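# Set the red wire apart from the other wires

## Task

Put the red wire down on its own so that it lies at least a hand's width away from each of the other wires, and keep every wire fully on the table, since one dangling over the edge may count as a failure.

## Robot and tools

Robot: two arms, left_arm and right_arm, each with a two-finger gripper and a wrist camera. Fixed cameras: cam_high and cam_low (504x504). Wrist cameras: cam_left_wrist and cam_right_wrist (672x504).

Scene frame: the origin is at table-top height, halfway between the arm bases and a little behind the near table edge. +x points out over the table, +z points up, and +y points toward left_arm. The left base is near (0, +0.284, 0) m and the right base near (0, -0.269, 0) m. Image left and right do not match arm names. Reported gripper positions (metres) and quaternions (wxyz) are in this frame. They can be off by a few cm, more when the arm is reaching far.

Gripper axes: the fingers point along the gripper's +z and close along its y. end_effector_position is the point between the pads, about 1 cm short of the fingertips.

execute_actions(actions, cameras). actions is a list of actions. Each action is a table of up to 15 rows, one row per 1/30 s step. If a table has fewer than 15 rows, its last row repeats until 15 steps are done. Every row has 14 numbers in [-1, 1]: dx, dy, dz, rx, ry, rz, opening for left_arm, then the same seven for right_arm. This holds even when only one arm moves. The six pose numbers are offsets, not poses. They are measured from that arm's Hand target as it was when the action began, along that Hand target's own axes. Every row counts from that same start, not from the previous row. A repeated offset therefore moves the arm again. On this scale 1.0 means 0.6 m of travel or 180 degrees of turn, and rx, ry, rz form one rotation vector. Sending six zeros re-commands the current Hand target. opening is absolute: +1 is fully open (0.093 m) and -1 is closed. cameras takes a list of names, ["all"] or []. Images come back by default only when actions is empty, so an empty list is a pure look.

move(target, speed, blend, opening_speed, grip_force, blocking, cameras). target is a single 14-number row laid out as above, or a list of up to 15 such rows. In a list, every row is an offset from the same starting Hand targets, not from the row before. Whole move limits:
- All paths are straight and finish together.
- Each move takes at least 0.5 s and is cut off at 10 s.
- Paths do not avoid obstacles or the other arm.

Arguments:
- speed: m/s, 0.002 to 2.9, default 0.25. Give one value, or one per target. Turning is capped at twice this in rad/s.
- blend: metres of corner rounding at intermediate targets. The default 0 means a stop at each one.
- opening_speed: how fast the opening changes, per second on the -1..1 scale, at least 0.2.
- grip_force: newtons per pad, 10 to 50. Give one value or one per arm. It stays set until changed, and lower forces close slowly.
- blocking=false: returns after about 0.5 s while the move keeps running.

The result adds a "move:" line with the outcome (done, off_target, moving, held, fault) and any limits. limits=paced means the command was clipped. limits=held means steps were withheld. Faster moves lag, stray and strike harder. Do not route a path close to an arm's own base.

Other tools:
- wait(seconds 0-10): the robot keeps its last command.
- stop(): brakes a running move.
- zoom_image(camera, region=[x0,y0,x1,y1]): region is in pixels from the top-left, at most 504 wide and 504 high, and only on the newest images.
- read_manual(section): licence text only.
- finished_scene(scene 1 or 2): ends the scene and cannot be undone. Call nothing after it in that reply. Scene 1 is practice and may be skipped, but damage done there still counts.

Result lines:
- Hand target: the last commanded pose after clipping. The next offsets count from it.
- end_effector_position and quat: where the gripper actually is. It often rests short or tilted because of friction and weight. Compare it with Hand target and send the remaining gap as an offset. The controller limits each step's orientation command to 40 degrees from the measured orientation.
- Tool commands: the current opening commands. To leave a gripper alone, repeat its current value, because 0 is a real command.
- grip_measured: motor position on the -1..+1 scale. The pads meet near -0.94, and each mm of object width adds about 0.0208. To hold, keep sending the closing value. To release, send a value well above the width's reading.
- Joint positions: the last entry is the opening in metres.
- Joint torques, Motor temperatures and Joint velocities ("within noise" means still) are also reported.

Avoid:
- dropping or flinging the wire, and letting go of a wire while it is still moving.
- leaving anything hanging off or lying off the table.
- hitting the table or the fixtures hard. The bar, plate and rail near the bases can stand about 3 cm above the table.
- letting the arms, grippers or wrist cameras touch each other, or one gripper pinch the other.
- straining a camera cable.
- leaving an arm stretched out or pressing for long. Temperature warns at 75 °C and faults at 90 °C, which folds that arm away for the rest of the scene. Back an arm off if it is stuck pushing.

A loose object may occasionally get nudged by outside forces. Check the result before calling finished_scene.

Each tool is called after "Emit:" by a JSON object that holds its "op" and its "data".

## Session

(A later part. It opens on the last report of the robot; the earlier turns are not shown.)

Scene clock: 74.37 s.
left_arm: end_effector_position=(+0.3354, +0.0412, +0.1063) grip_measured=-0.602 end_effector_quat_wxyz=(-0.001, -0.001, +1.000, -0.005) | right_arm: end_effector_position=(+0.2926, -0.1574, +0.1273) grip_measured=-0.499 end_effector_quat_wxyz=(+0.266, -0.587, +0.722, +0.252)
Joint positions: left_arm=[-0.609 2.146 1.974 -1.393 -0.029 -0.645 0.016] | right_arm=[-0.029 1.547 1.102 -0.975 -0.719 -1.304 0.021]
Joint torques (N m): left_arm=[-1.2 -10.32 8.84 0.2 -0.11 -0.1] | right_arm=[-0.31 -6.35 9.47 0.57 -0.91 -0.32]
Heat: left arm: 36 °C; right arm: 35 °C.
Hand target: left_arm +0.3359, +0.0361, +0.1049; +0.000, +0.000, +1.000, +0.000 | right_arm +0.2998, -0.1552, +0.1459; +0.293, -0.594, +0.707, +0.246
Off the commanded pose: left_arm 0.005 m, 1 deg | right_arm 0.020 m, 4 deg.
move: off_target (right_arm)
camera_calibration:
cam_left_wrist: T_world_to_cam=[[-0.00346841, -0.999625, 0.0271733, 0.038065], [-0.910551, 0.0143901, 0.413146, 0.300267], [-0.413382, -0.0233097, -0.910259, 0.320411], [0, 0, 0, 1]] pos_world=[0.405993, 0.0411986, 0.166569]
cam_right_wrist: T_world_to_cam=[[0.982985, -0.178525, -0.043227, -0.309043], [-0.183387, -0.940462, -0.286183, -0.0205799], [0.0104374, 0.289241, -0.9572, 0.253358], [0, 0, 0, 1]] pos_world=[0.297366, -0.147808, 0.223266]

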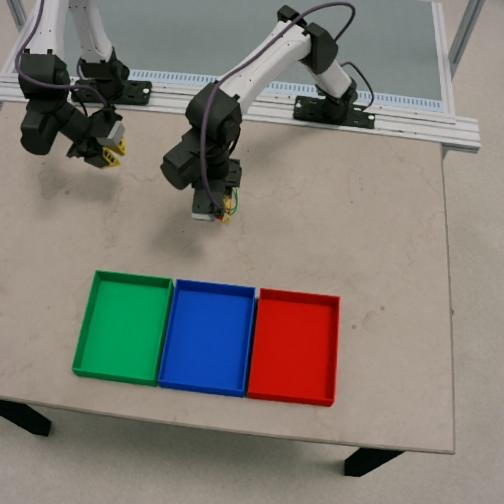

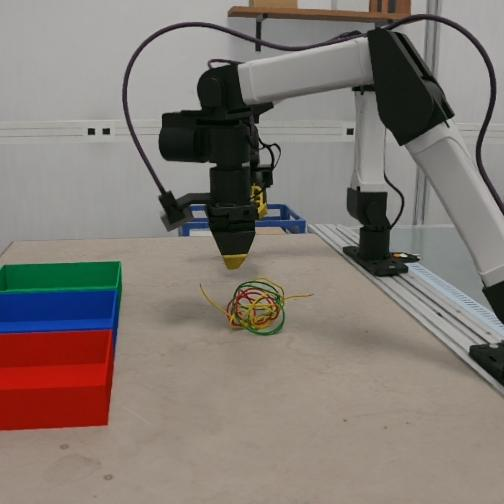

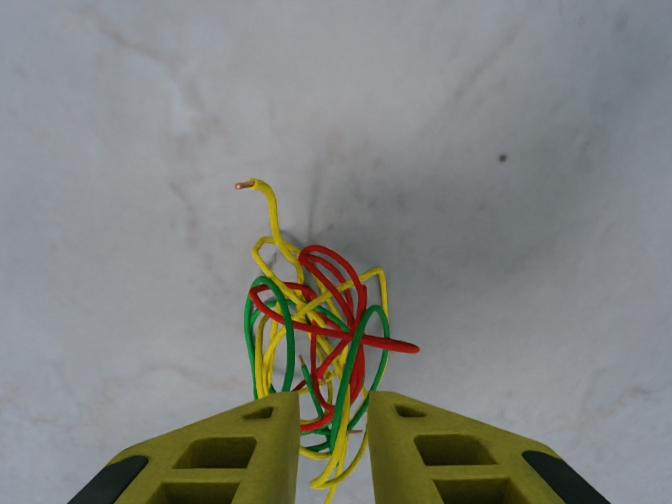

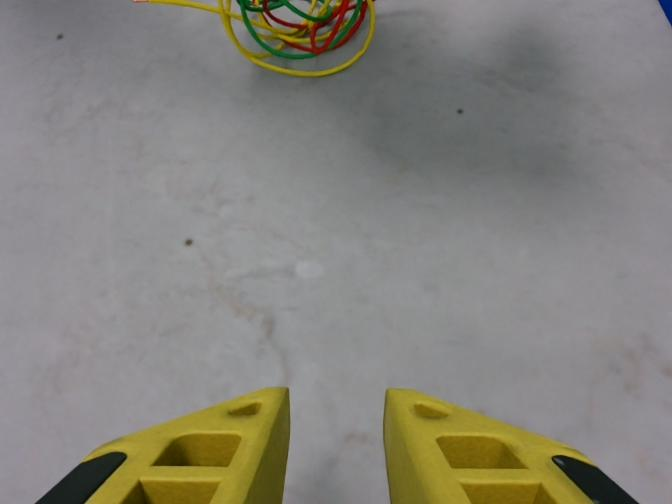

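Emit:
{"op": "move", "data": {"target": [0.01, 0.19, -0.02, 0.1871, -0.1907, 0.4769, -0.6, 0, 0, 0, 0, 0, 0, -0.5], "speed": 0.12}}

Emit:
{"op": "move", "data": {"target": [0, 0, 0, 0, 0, 0, -0.6, -0.1852, -0.0373, 0.2652, 0.0835, 0.1296, 0.4443, -0.45], "speed": 0.1, "cameras": ["all"]}}

Emit:
{"op": "zoom_image", "data": {"camera": "cam_right_wrist", "region": [200, 200, 500, 450]}}

Emit:
{"op": "zoom_image", "data": {"camera": "cam_left_wrist", "region": [250, 80, 600, 330]}}

Scene clock: 86.47 s.
left_arm: end_effector_position=(+0.3254, +0.1514, +0.1135) grip_measured=-0.602 end_effector_quat_wxyz=(+0.258, +0.659, +0.659, -0.255) | right_arm: end_effector_position=(+0.2926, -0.1574, +0.1273) grip_measured=-0.499 end_effector_quat_wxyz=(+0.266, -0.587, +0.722, +0.252)
Joint positions: left_arm=[-0.047 1.759 1.313 -1.027 0.706 1.463 0.016] | right_arm=[-0.029 1.547 1.102 -0.975 -0.719 -1.304 0.021]
Joint torques (N m): left_arm=[0.39 -7.25 8.83 0.32 0.58 0.15] | right_arm=[-0.36 -6.35 9.47 0.56 -0.91 -0.31]
Heat: left arm: 36 °C; right arm: 37 °C.
Hand target: left_arm +0.3299, +0.1500, +0.1169; +0.264, +0.660, +0.653, -0.260 | right_arm +0.2998, -0.1552, +0.1459; +0.293, -0.594, +0.707, +0.246
Off the commanded pose: left_arm 0.006 m, 1 deg | right_arm 0.020 m, 4 deg.
move: off_target (right_arm)

Scene clock: 94.50 s.
left_arm: end_effector_position=(+0.3254, +0.1514, +0.1135) grip_measured=-0.602 end_effector_quat_wxyz=(+0.258, +0.659, +0.659, -0.255) | right_arm: end_effector_position=(+0.3504, +0.0233, +0.1108) grip_measured=-0.451 end_effector_quat_wxyz=(-0.007, -0.002, +0.984, +0.177)
Joint positions: left_arm=[-0.047 1.759 1.313 -1.027 0.706 1.464 0.016] | right_arm=[0.563 2.103 1.861 -1.126 -0.27 0.625 0.024]
Joint torques (N m): left_arm=[0.38 -7.24 8.83 0.32 0.57 0.16] | right_arm=[0.8 -7.92 9.76 0.77 -0.02 -0.04]
Heat: left arm: 35 °C; right arm: 37 °C.
Hand target: left_arm +0.3300, +0.1500, +0.1169; +0.264, +0.660, +0.653, -0.259 | right_arm +0.3548, +0.0291, +0.1121; +0.000, +0.000, +0.985, +0.174
Off the commanded pose: left_arm 0.006 m, 1 deg | right_arm 0.007 m, 1 deg.
move: done
camera_calibration:
cam_left_wrist: T_world_to_cam=[[-0.999891, 0.0138728, 0.00510587, 0.321205], [0.0115778, 0.949678, -0.313014, -0.072616], [-0.00919132, -0.312921, -0.949735, 0.242118], [0, 0, 0, 1]] pos_world=[0.324236, 0.14027, 0.205578]
cam_right_wrist: T_world_to_cam=[[0.0115318, -0.937724, -0.34719, 0.0573582], [-0.8907, -0.167433, 0.422635, 0.306529], [-0.454446, 0.304368, -0.837161, 0.333924], [0, 0, 0, 1]] pos_world=[0.424115, 0.00347339, 0.169913]

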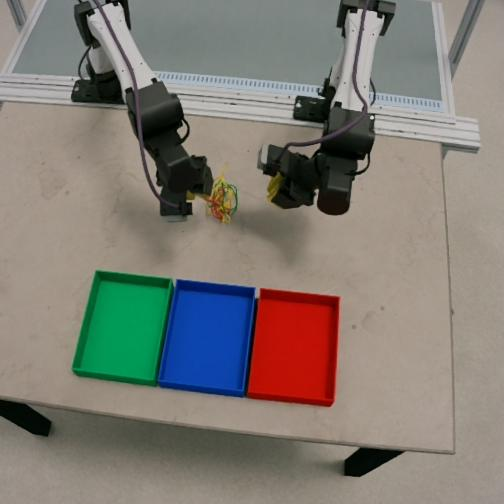

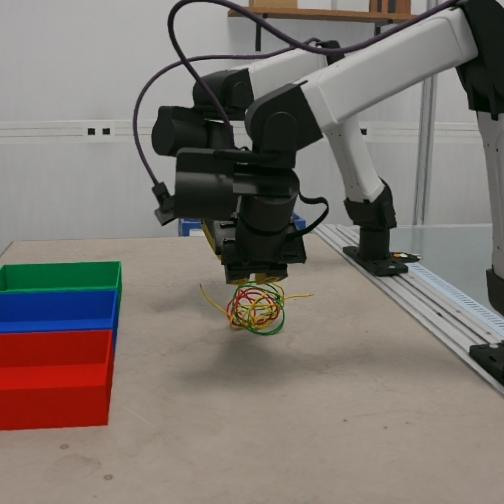

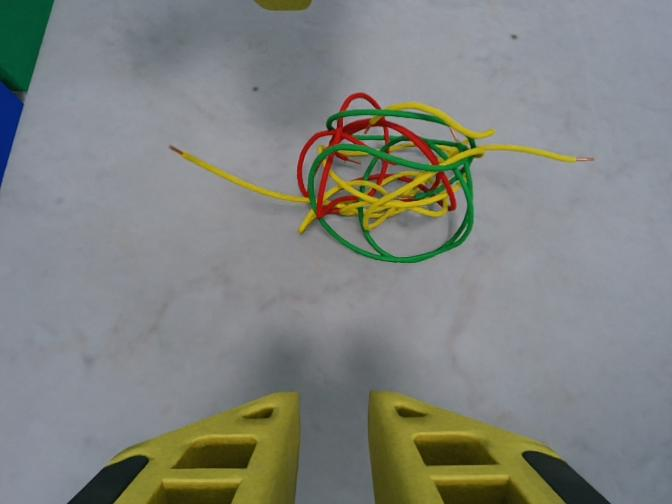

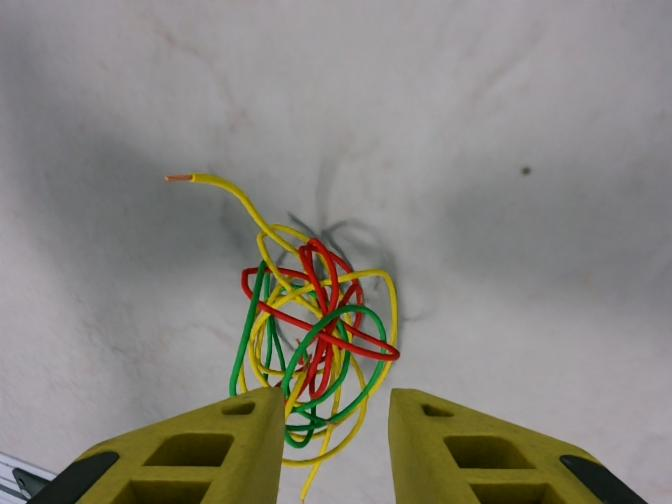

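Scaled by 1.680 from the camera's 672x504 image, which has a finer 960x720 frame.

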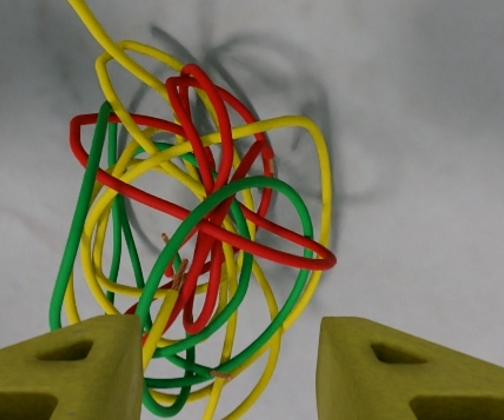

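Scaled by 1.440 from the camera's 672x504 image, which has a finer 960x720 frame.

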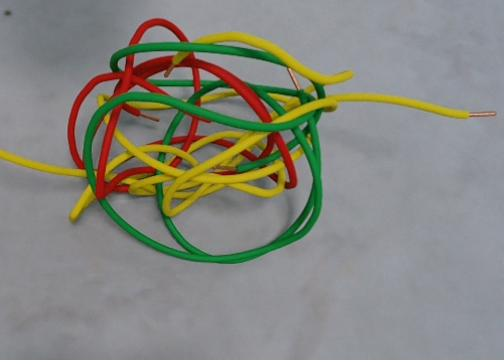

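Emit:
{"op": "zoom_image", "data": {"camera": "cam_right_wrist", "region": [280, 220, 380, 340]}}

Emit:
{"op": "zoom_image", "data": {"camera": "cam_right_wrist", "region": [220, 240, 420, 450]}}

Emit:
{"op": "zoom_image", "data": {"camera": "cam_left_wrist", "region": [285, 80, 405, 240]}}

Scaled by 4.200 from the camera's 672x504 image, which has a finer 960x720 frame.

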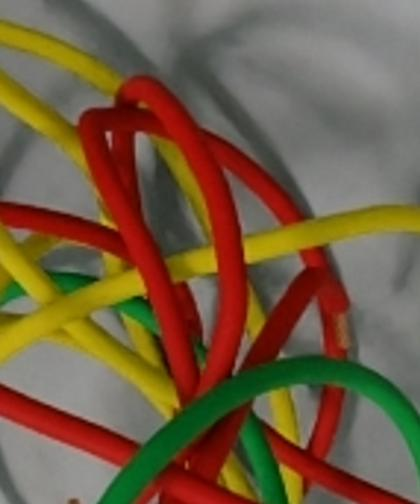

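Scaled by 2.400 from the camera's 672x504 image, which has a finer 960x720 frame.

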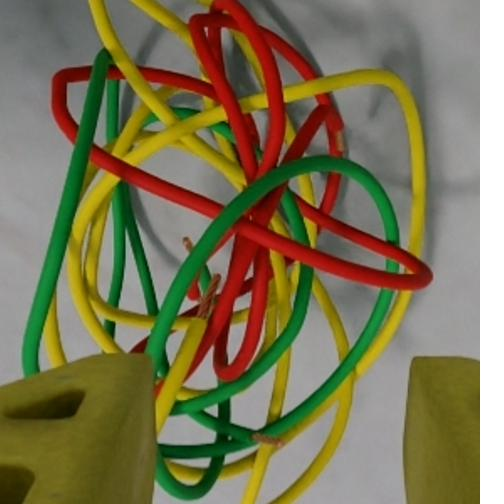

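Scaled by 3.150 from the camera's 672x504 image, which has a finer 960x720 frame.

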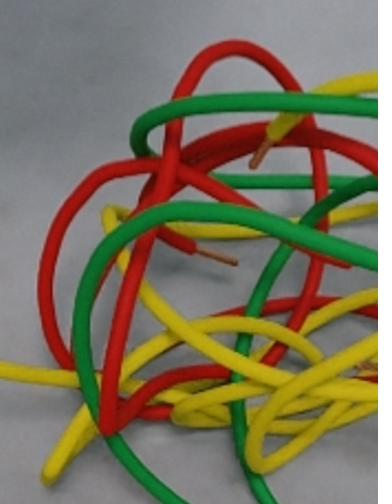

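Emit:
{"op": "move", "data": {"target": [0, 0, 0, 0, 0, 0, -0.6, 0.0057, 0.0043, 0.0438, 0, 0, -0.2056, -0.7], "speed": 0.08, "cameras": ["cam_right_wrist", "cam_left_wrist"]}}

Emit:
{"op": "zoom_image", "data": {"camera": "cam_right_wrist", "region": [230, 220, 450, 430]}}

Emit:
{"op": "zoom_image", "data": {"camera": "cam_left_wrist", "region": [250, 60, 450, 250]}}

Scene clock: 101.00 s.
left_arm: end_effector_position=(+0.3254, +0.1514, +0.1135) grip_measured=-0.602 end_effector_quat_wxyz=(+0.258, +0.659, +0.659, -0.255) | right_arm: end_effector_position=(+0.3527, +0.0370, +0.1012) grip_measured=-0.699 end_effector_quat_wxyz=(+0.059, -0.300, +0.936, +0.173)
Joint positions: left_arm=[-0.047 1.759 1.313 -1.027 0.706 1.464 0.016] | right_arm=[0.587 2.121 1.844 -1.061 -0.262 0.034 0.012]
Joint torques (N m): left_arm=[0.39 -7.24 8.84 0.32 0.57 0.16] | right_arm=[0.87 -7.98 5.9 1.14 -0.07 -0.31]
Heat: left arm: 34 °C; right arm: 37 °C.
Hand target: left_arm +0.3300, +0.1500, +0.1169; +0.264, +0.660, +0.653, -0.259 | right_arm +0.3513, +0.0406, +0.0883; +0.055, -0.313, +0.934, +0.165
Off the commanded pose: left_arm 0.006 m, 1 deg | right_arm 0.013 m, 2 deg.
move: off_target (right_arm)
camera_calibration:
cam_left_wrist: T_world_to_cam=[[-0.999891, 0.0138728, 0.00510587, 0.321205], [0.0115778, 0.949678, -0.313014, -0.072616], [-0.00919132, -0.312921, -0.949735, 0.242118], [0, 0, 0, 1]] pos_world=[0.324236, 0.14027, 0.205578]
cam_right_wrist: T_world_to_cam=[[0.591546, -0.754433, -0.284437, -0.150796], [-0.726676, -0.651708, 0.217298, 0.29583], [-0.349307, 0.0781511, -0.933744, 0.303917], [0, 0, 0, 1]] pos_world=[0.410336, 0.0552775, 0.176605]
Images, in order (width x height): cam_left_wrist 672x504, cam_right_wrist 672x504.

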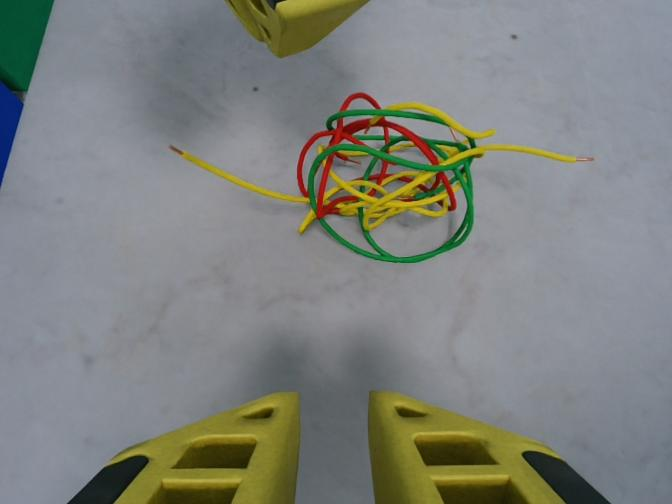

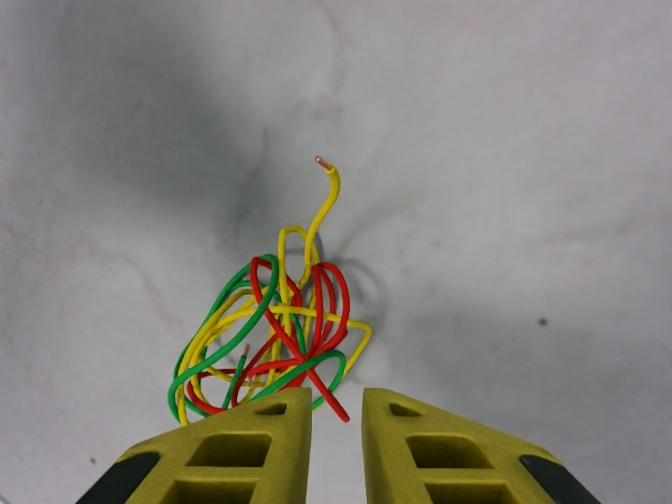

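Scaled by 2.291 from the camera's 672x504 image, which has a finer 960x720 frame.

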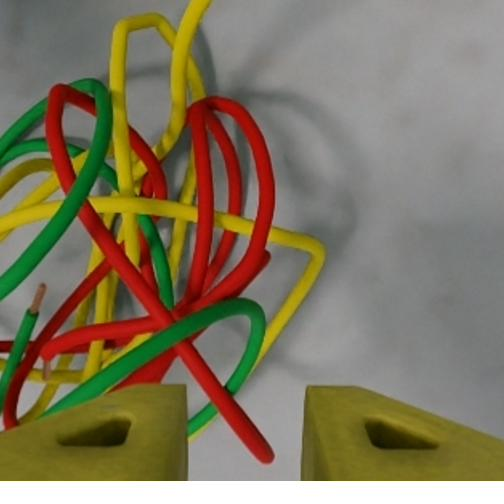

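Scaled by 2.520 from the camera's 672x504 image, which has a finer 960x720 frame.

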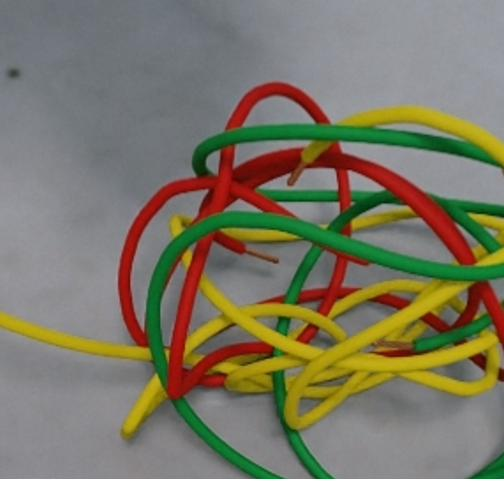

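Emit:
{"op": "execute_actions", "data": {"actions": [], "cameras": ["all"]}}

Scene clock: 102.03 s.
left_arm: end_effector_position=(+0.3254, +0.1514, +0.1135) grip_measured=-0.602 end_effector_quat_wxyz=(+0.258, +0.659, +0.659, -0.255) | right_arm: end_effector_position=(+0.3528, +0.0370, +0.1012) grip_measured=-0.699 end_effector_quat_wxyz=(+0.059, -0.301, +0.936, +0.173)
Joint positions: left_arm=[-0.047 1.759 1.313 -1.027 0.706 1.464 0.016] | right_arm=[0.587 2.121 1.844 -1.061 -0.262 0.034 0.012]
Joint velocities: within noise
Joint torques (N m): left_arm=[0.38 -7.24 8.83 0.31 0.58 0.16] | right_arm=[0.9 -7.92 5.9 1.13 -0.08 -0.32]
Motor temperatures (°C): left_arm=[20 34 31 20 22 20 22] | right_arm=[17 27 36 21 18 20 21]
Heat: left arm: 34 °C; right arm: 36 °C.
Hand target: left_arm +0.3300, +0.1500, +0.1169; +0.264, +0.660, +0.653, -0.259 | right_arm +0.3514, +0.0406, +0.0883; +0.055, -0.312, +0.934, +0.165
Tool commands: left_gripper/opening=-0.6 right_gripper/opening=-0.7
Off the commanded pose: left_arm 0.006 m, 1 deg | right_arm 0.014 m, 2 deg.
camera_calibration:
cam_left_wrist: T_world_to_cam=[[-0.999891, 0.0138728, 0.00510587, 0.321205], [0.0115778, 0.949678, -0.313014, -0.072616], [-0.00919132, -0.312921, -0.949735, 0.242118], [0, 0, 0, 1]] pos_world=[0.324236, 0.14027, 0.205578]
cam_right_wrist: T_world_to_cam=[[0.591967, -0.754131, -0.284361, -0.150998], [-0.72652, -0.652045, 0.216809, 0.29587], [-0.348918, 0.07825, -0.933881, 0.303776], [0, 0, 0, 1]] pos_world=[0.410334, 0.0552774, 0.176606]

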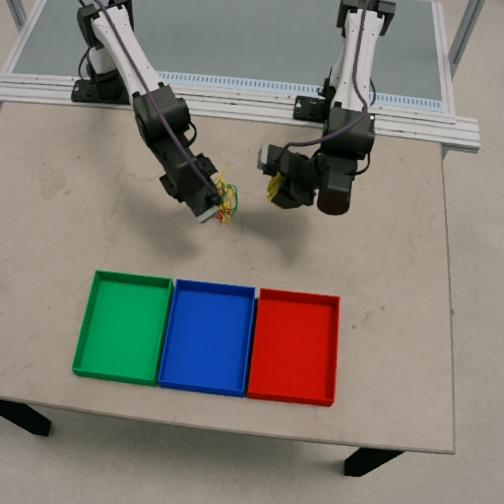

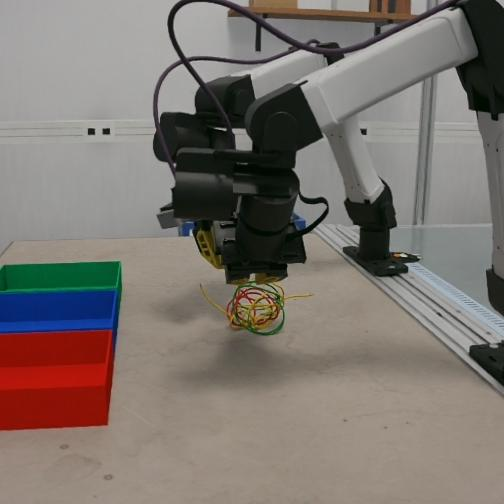

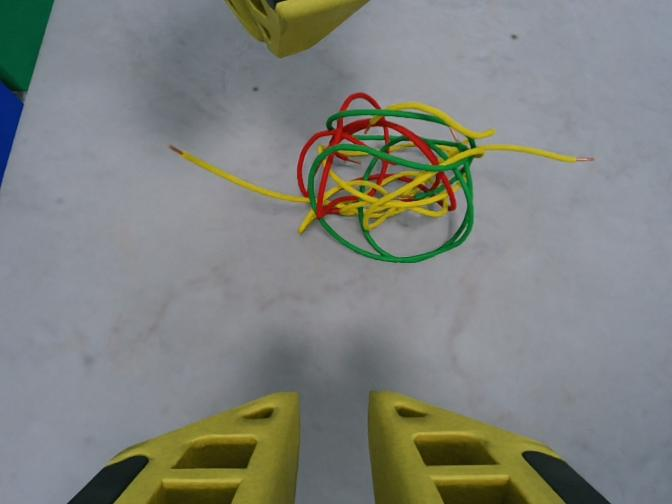

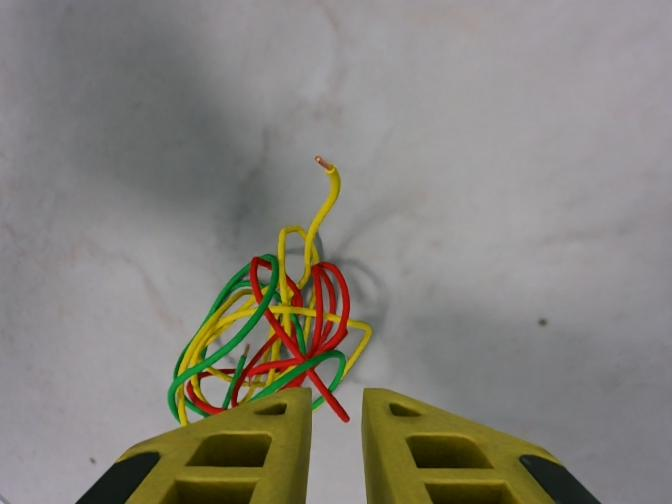

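Emit:
{"op": "zoom_image", "data": {"camera": "cam_right_wrist", "region": [160, 240, 400, 430]}}

Emit:
{"op": "zoom_image", "data": {"camera": "cam_left_wrist", "region": [280, 80, 500, 270]}}

Emit:
{"op": "zoom_image", "data": {"camera": "cam_low", "region": [190, 260, 320, 350]}}

Scaled by 2.100 from the camera's 672x504 image, which has a finer 960x720 frame.

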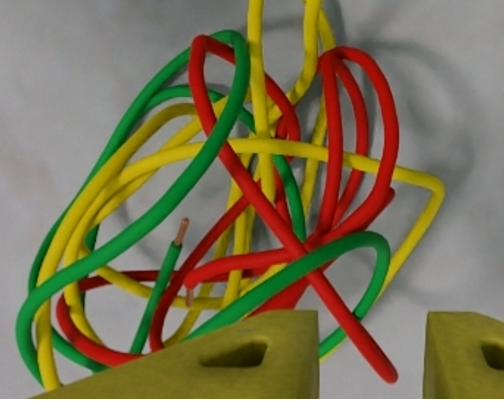

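Scaled by 2.291 from the camera's 672x504 image, which has a finer 960x720 frame.

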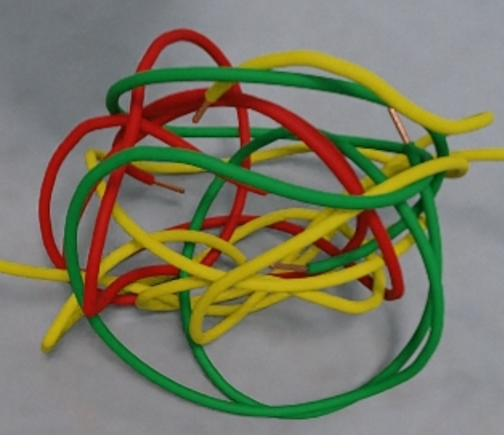

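Scaled by 3.877 from the camera's 504x504 image, which has a finer 720x720 frame.

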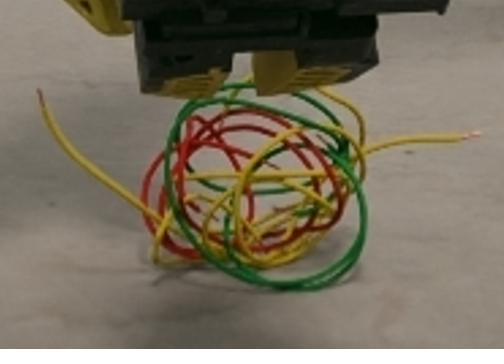

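Emit:
{"op": "zoom_image", "data": {"camera": "cam_right_wrist", "region": [235, 250, 365, 390]}}

Emit:
{"op": "zoom_image", "data": {"camera": "cam_left_wrist", "region": [285, 80, 405, 220]}}

Scaled by 3.600 from the camera's 672x504 image, which has a finer 960x720 frame.

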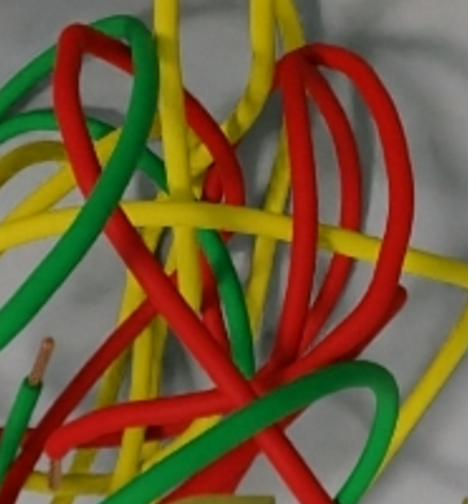

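Scaled by 3.600 from the camera's 672x504 image, which has a finer 960x720 frame.

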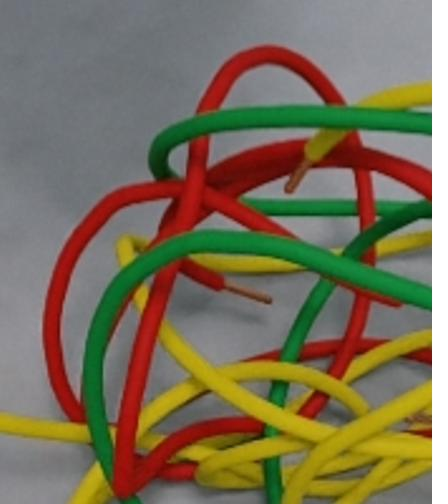

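Emit:
{"op": "zoom_image", "data": {"camera": "cam_left_wrist", "region": [300, 110, 370, 180]}}

Emit:
{"op": "zoom_image", "data": {"camera": "cam_right_wrist", "region": [285, 310, 355, 380]}}

Scaled by 7.200 from the camera's 672x504 image, which has a finer 960x720 frame.

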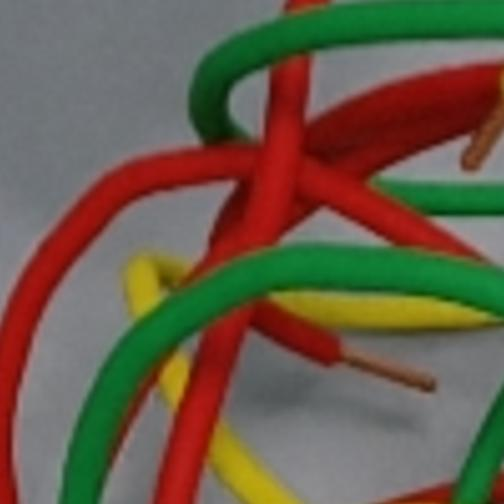

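Scaled by 7.200 from the camera's 672x504 image, which has a finer 960x720 frame.

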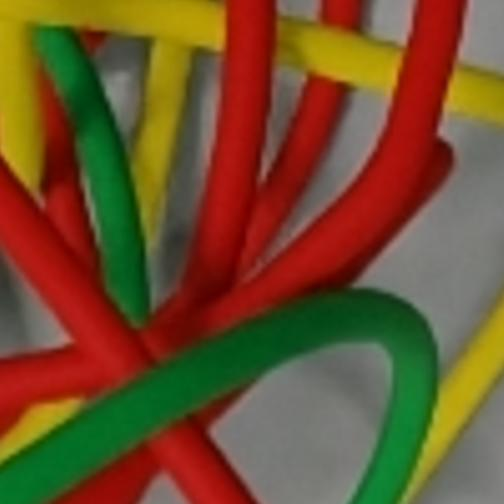

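Emit:
{"op": "move", "data": {"target": [0,0,0,0,0,0,-0.6, 0.0148,-0.00225,0.061,0,0,0,-0.775], "speed": 0.05, "cameras": ["cam_right_wrist","cam_left_wrist"]}}

Scene clock: 107.43 s.
left_arm: end_effector_position=(+0.3254, +0.1514, +0.1135) grip_measured=-0.602 end_effector_quat_wxyz=(+0.258, +0.659, +0.659, -0.255) | right_arm: end_effector_position=(+0.3465, +0.0438, +0.0620) grip_measured=-0.774 end_effector_quat_wxyz=(+0.057, -0.309, +0.934, +0.172)
Joint positions: left_arm=[-0.047 1.759 1.313 -1.027 0.706 1.464 0.016] | right_arm=[0.605 2.142 1.72 -0.919 -0.258 0.033 0.008]
Joint torques (N m): left_arm=[0.39 -7.25 8.84 0.32 0.57 0.16] | right_arm=[0.83 -8.32 5.96 1.15 -0.06 -0.14]
Heat: left arm: 34 °C; right arm: 36 °C.
Hand target: left_arm +0.3300, +0.1500, +0.1169; +0.264, +0.660, +0.653, -0.259 | right_arm +0.3450, +0.0470, +0.0516; +0.055, -0.313, +0.934, +0.165
Off the commanded pose: left_arm 0.006 m, 1 deg | right_arm 0.011 m, 1 deg.
move: off_target (right_arm)
camera_calibration:
cam_left_wrist: T_world_to_cam=[[-0.999891, 0.0138728, 0.00510587, 0.321205], [0.0115778, 0.949678, -0.313014, -0.072616], [-0.00919132, -0.312921, -0.949735, 0.242118], [0, 0, 0, 1]] pos_world=[0.324236, 0.14027, 0.205578]
cam_right_wrist: T_world_to_cam=[[0.605728, -0.74458, -0.280525, -0.158739], [-0.714627, -0.66412, 0.219664, 0.300528], [-0.349859, 0.0674145, -0.934373, 0.265256], [0, 0, 0, 1]] pos_world=[0.403721, 0.0635112, 0.137303]
Images, in order (width x height): cam_left_wrist 672x504, cam_right_wrist 672x504.

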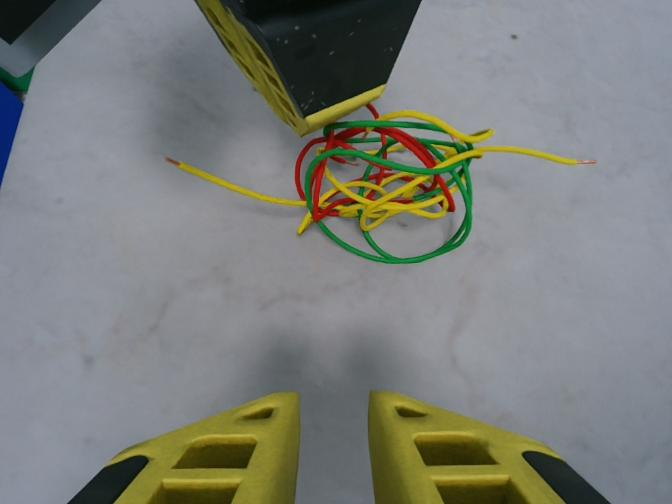

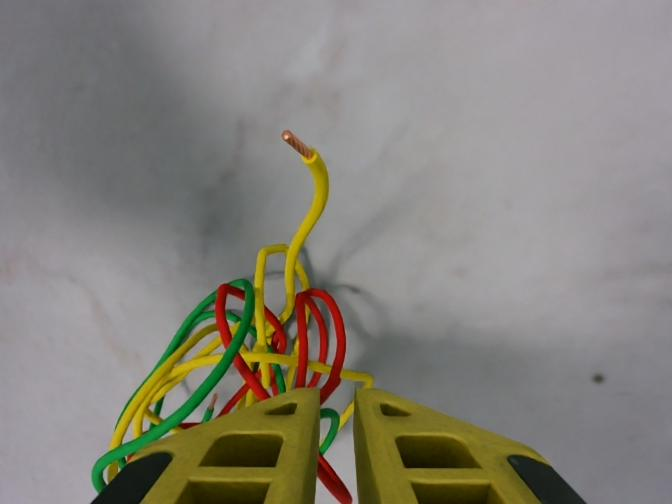

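Emit:
{"op": "zoom_image", "data": {"camera": "cam_right_wrist", "region": [240, 270, 400, 430]}}

Emit:
{"op": "zoom_image", "data": {"camera": "cam_left_wrist", "region": [270, 80, 410, 230]}}

Scaled by 3.150 from the camera's 672x504 image, which has a finer 960x720 frame.

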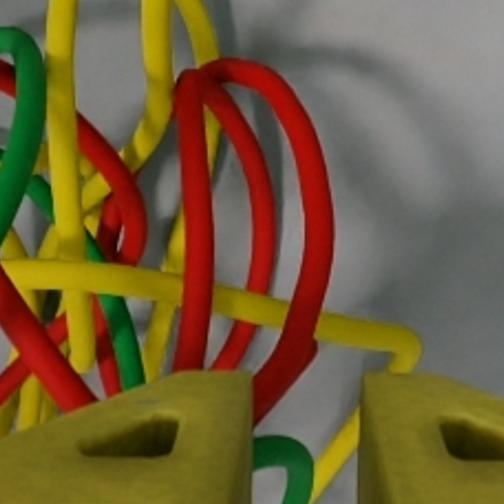

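Scaled by 3.360 from the camera's 672x504 image, which has a finer 960x720 frame.

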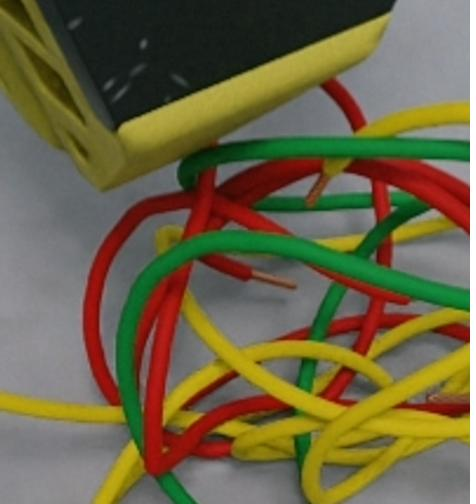

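Emit:
{"op": "move", "data": {"target": [0,0,0,0,0,0,-0.6, -0.005,-0.005,0.0233,0,0,0,-0.775], "speed": 0.04, "cameras": ["cam_right_wrist","cam_left_wrist"]}}

Emit:
{"op": "zoom_image", "data": {"camera": "cam_right_wrist", "region": [240, 290, 420, 470]}}

Emit:
{"op": "zoom_image", "data": {"camera": "cam_left_wrist", "region": [270, 80, 410, 230]}}

Scene clock: 110.47 s.
left_arm: end_effector_position=(+0.3254, +0.1514, +0.1135) grip_measured=-0.602 end_effector_quat_wxyz=(+0.258, +0.659, +0.659, -0.255) | right_arm: end_effector_position=(+0.3513, +0.0477, +0.0498) grip_measured=-0.774 end_effector_quat_wxyz=(+0.059, -0.309, +0.933, +0.172)
Joint positions: left_arm=[-0.047 1.759 1.313 -1.027 0.706 1.464 0.016] | right_arm=[0.605 2.173 1.72 -0.884 -0.257 0.033 0.008]
Joint torques (N m): left_arm=[0.4 -7.25 8.85 0.32 0.57 0.16] | right_arm=[0.94 -8.18 6.17 1.11 -0.07 -0.12]
Heat: left arm: 33 °C; right arm: 35 °C.
Hand target: left_arm +0.3300, +0.1500, +0.1169; +0.264, +0.660, +0.653, -0.259 | right_arm +0.3492, +0.0513, +0.0382; +0.055, -0.313, +0.934, +0.165
Off the commanded pose: left_arm 0.006 m, 1 deg | right_arm 0.012 m, 1 deg.
move: off_target (right_arm)
camera_calibration:
cam_left_wrist: T_world_to_cam=[[-0.999891, 0.0138728, 0.00510587, 0.321205], [0.0115778, 0.949678, -0.313014, -0.072616], [-0.00919132, -0.312921, -0.949735, 0.242118], [0, 0, 0, 1]] pos_world=[0.324236, 0.14027, 0.205578]
cam_right_wrist: T_world_to_cam=[[0.60648, -0.744292, -0.279664, -0.162405], [-0.715597, -0.664269, 0.216027, 0.309734], [-0.346559, 0.0691101, -0.935479, 0.254135], [0, 0, 0, 1]] pos_world=[0.408212, 0.0673068, 0.125408]
Images, in order (width x height): cam_left_wrist 672x504, cam_right_wrist 672x504.

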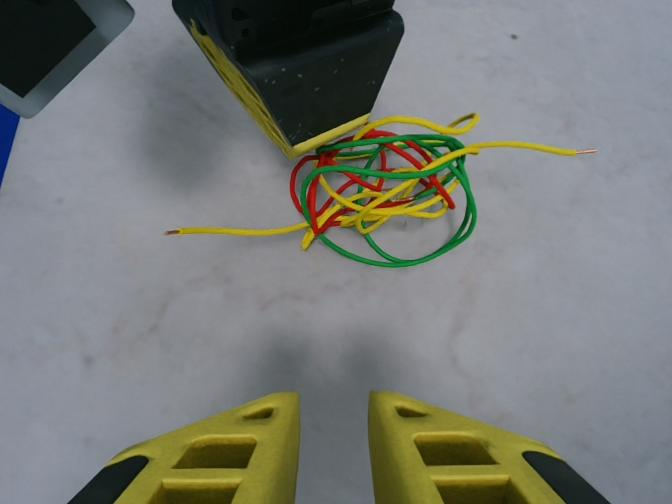

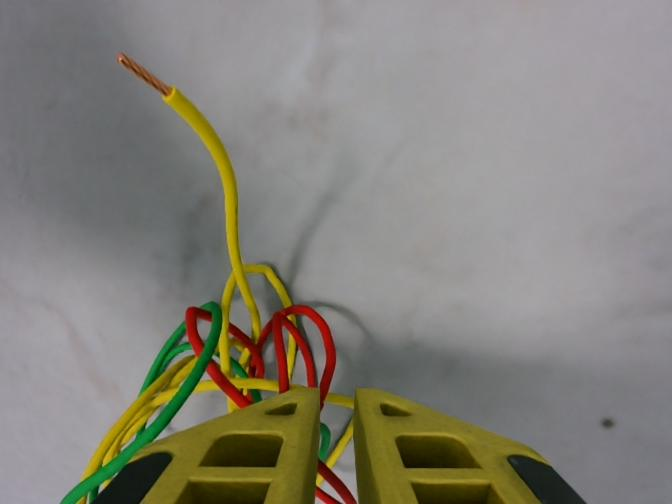

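Scaled by 2.800 from the camera's 672x504 image, which has a finer 960x720 frame.

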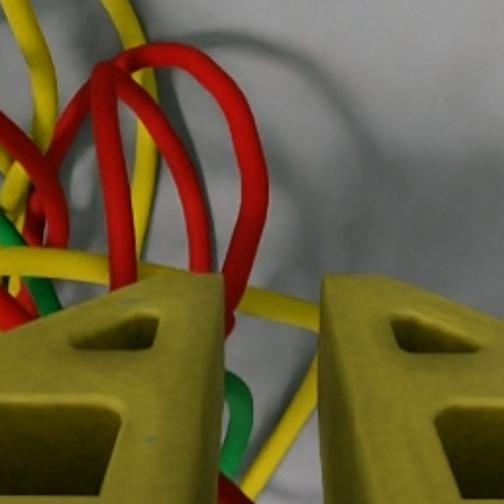

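Scaled by 3.360 from the camera's 672x504 image, which has a finer 960x720 frame.

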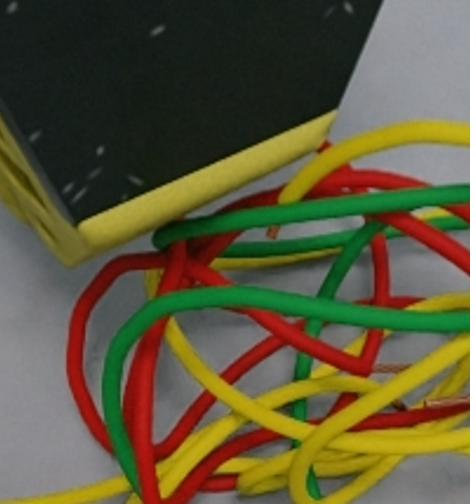

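Emit:
{"op": "move", "data": {"target": [0,0,0,0,0,0,-0.6, -0.0033,0.006,0,0,0,0,-0.775], "speed": 0.04, "cameras": ["cam_right_wrist","cam_left_wrist"]}}

Emit:
{"op": "zoom_image", "data": {"camera": "cam_right_wrist", "region": [240, 290, 420, 470]}}

Scene clock: 111.97 s.
left_arm: end_effector_position=(+0.3254, +0.1514, +0.1135) grip_measured=-0.602 end_effector_quat_wxyz=(+0.258, +0.659, +0.659, -0.255) | right_arm: end_effector_position=(+0.3494, +0.0499, +0.0498) grip_measured=-0.774 end_effector_quat_wxyz=(+0.059, -0.312, +0.933, +0.171)
Joint positions: left_arm=[-0.047 1.759 1.313 -1.027 0.706 1.464 0.016] | right_arm=[0.612 2.173 1.72 -0.884 -0.255 0.033 0.008]
Joint torques (N m): left_arm=[0.39 -7.24 8.84 0.32 0.58 0.16] | right_arm=[1.02 -7.82 7.31 1.05 -0.09 -0.06]
Heat: left arm: 33 °C; right arm: 35 °C.
Hand target: left_arm +0.3300, +0.1500, +0.1169; +0.264, +0.660, +0.653, -0.259 | right_arm +0.3486, +0.0551, +0.0396; +0.055, -0.313, +0.934, +0.165
Off the commanded pose: left_arm 0.006 m, 1 deg | right_arm 0.011 m, 1 deg.
move: off_target (right_arm)
camera_calibration:
cam_left_wrist: T_world_to_cam=[[-0.999891, 0.0138728, 0.00510587, 0.321205], [0.0115778, 0.949678, -0.313014, -0.072616], [-0.00919132, -0.312921, -0.949735, 0.242118], [0, 0, 0, 1]] pos_world=[0.324236, 0.14027, 0.205578]
cam_right_wrist: T_world_to_cam=[[0.611671, -0.740835, -0.277529, -0.161772], [-0.711801, -0.66847, 0.215609, 0.308742], [-0.34525, 0.0656641, -0.936211, 0.25312], [0, 0, 0, 1]] pos_world=[0.406103, 0.0699176, 0.12551]
Images, in order (width x height): cam_left_wrist 672x504, cam_right_wrist 672x504.

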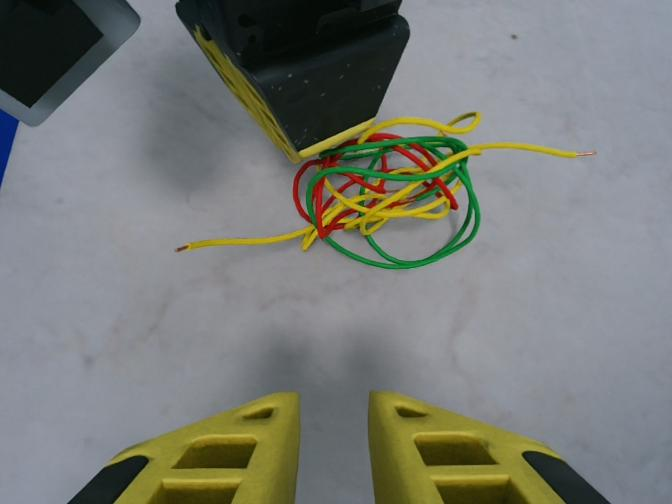

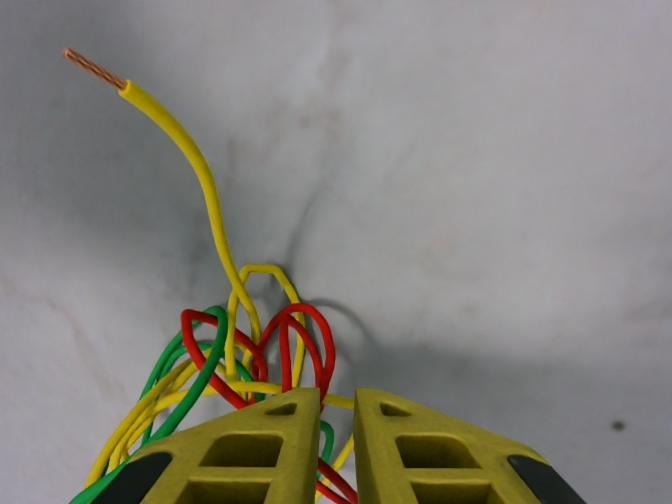

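Scaled by 2.800 from the camera's 672x504 image, which has a finer 960x720 frame.

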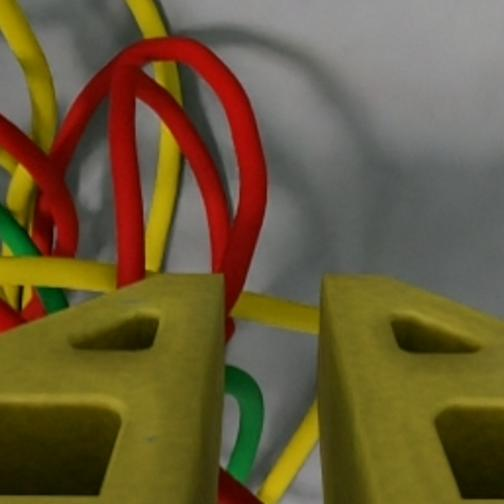

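Emit:
{"op": "zoom_image", "data": {"camera": "cam_right_wrist", "region": [245, 290, 345, 395]}}

Scaled by 4.800 from the camera's 672x504 image, which has a finer 960x720 frame.

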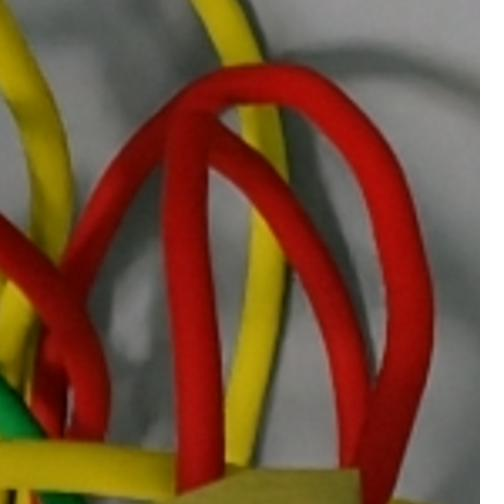

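Emit:
{"op": "zoom_image", "data": {"camera": "cam_right_wrist", "region": [260, 300, 310, 350]}}

Scaled by 10.080 from the camera's 672x504 image, which has a finer 960x720 frame.

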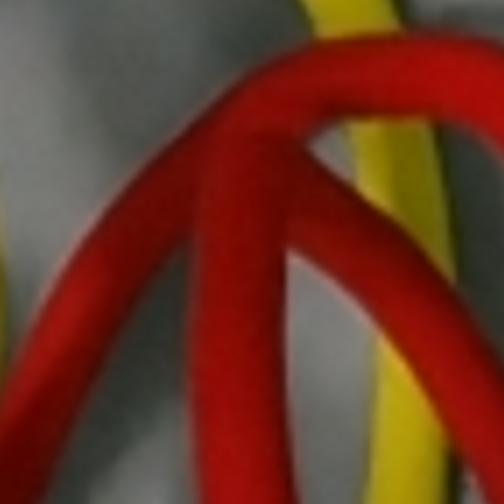

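Emit:
{"op": "zoom_image", "data": {"camera": "cam_left_wrist", "region": [285, 150, 355, 245]}}

Emit:
{"op": "zoom_image", "data": {"camera": "cam_left_wrist", "region": [280, 120, 480, 280]}}

Scaled by 5.305 from the camera's 672x504 image, which has a finer 960x720 frame.

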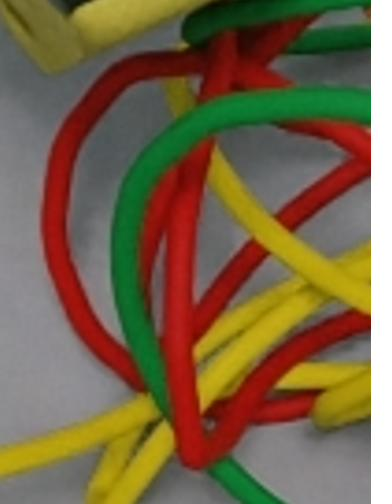

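Scaled by 2.520 from the camera's 672x504 image, which has a finer 960x720 frame.

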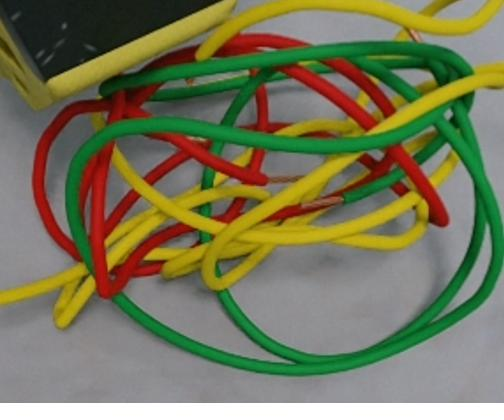

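Emit:
{"op": "move", "data": {"target": [[0,0,-0.05,0,0,0,-0.6, 0,0,-0.0833,0,0,0,-0.775],[0,0,-0.05,0,0,0,-0.6, -0.0387,0.0225,-0.0745,0.0894,0.1188,0.0319,-0.775]], "speed": 0.06, "cameras": ["all"]}}

Scene clock: 120.67 s.
left_arm: end_effector_position=(+0.3257, +0.1716, +0.1342) grip_measured=-0.602 end_effector_quat_wxyz=(+0.256, +0.659, +0.659, -0.256) | right_arm: end_effector_position=(+0.3578, +0.0576, +0.0922) grip_measured=-0.774 end_effector_quat_wxyz=(+0.002, -0.281, +0.959, +0.027)
Joint positions: left_arm=[0.014 1.759 1.4 -1.17 0.711 1.544 0.016] | right_arm=[0.699 2.507 2.515 -1.55 -0.017 0.171 0.008]
Joint torques (N m): left_arm=[0.42 -7.58 8.76 0.19 0.58 0.16] | right_arm=[0.9 -9.68 9.06 0.39 0.15 -0.01]
Heat: left arm: 33 °C; right arm: 36 °C.
Hand target: left_arm +0.3299, +0.1707, +0.1387; +0.264, +0.660, +0.653, -0.260 | right_arm +0.3591, +0.0631, +0.0901; -0.084, -0.280, +0.956, -0.025
Off the commanded pose: left_arm 0.006 m, 1 deg | right_arm 0.006 m, 11 deg.
joint sent to its limit (right arm) — joint 4 (wrist pitch), lower limit. The joint targets are off in orientation, not in position.
move: off_target (right_arm)
camera_calibration:
cam_left_wrist: T_world_to_cam=[[-0.999853, 0.0148844, 0.00856096, 0.32055], [0.0114553, 0.949627, -0.313173, -0.0853075], [-0.0127911, -0.313028, -0.949658, 0.269407], [0, 0, 0, 1]] pos_world=[0.324926, 0.160571, 0.226384]
cam_right_wrist: T_world_to_cam=[[0.54762, -0.835308, -0.0487155, -0.142191], [-0.74554, -0.513543, 0.424786, 0.294545], [-0.379844, -0.196302, -0.903982, 0.319578], [0, 0, 0, 1]] pos_world=[0.418851, 0.0952224, 0.156848]

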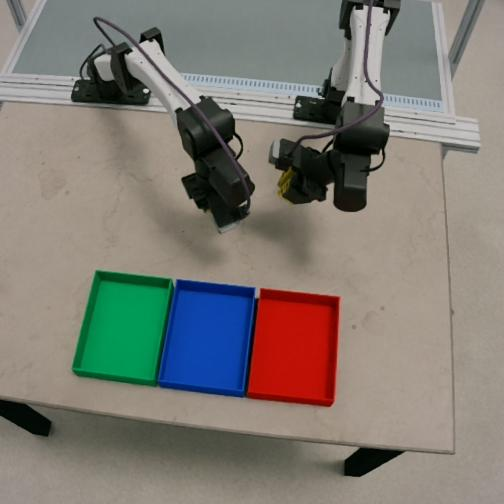

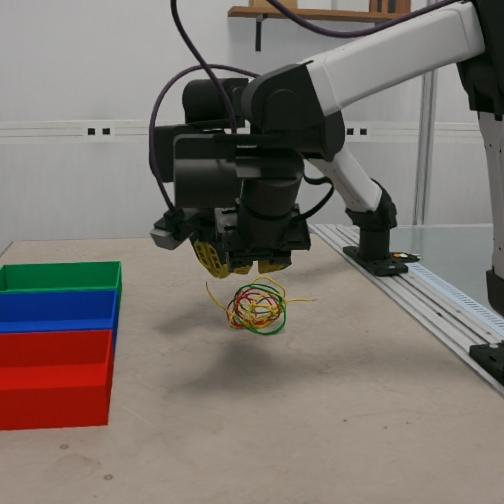

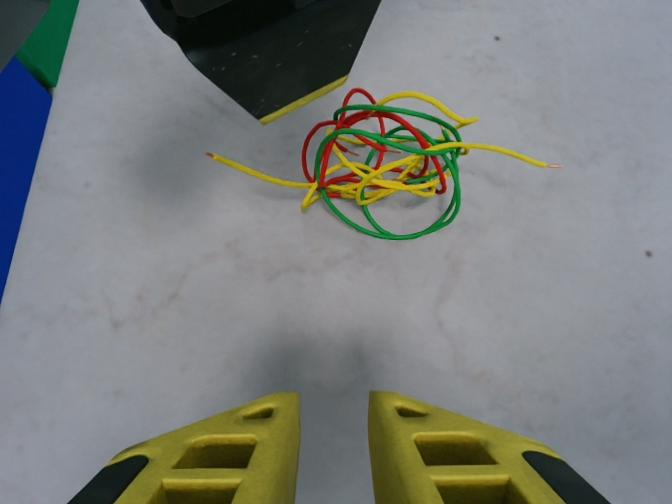

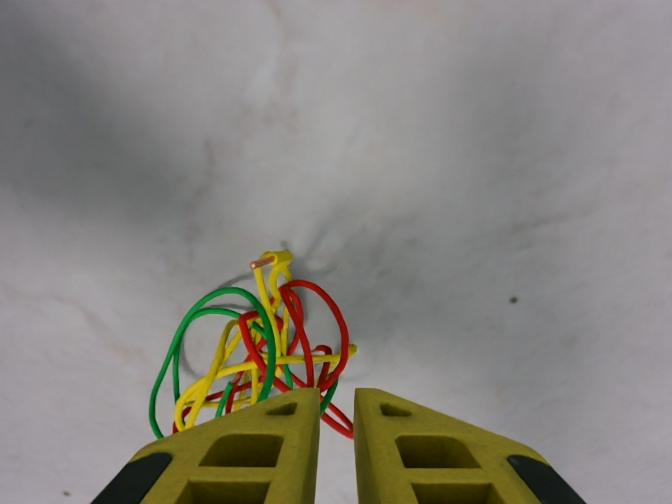

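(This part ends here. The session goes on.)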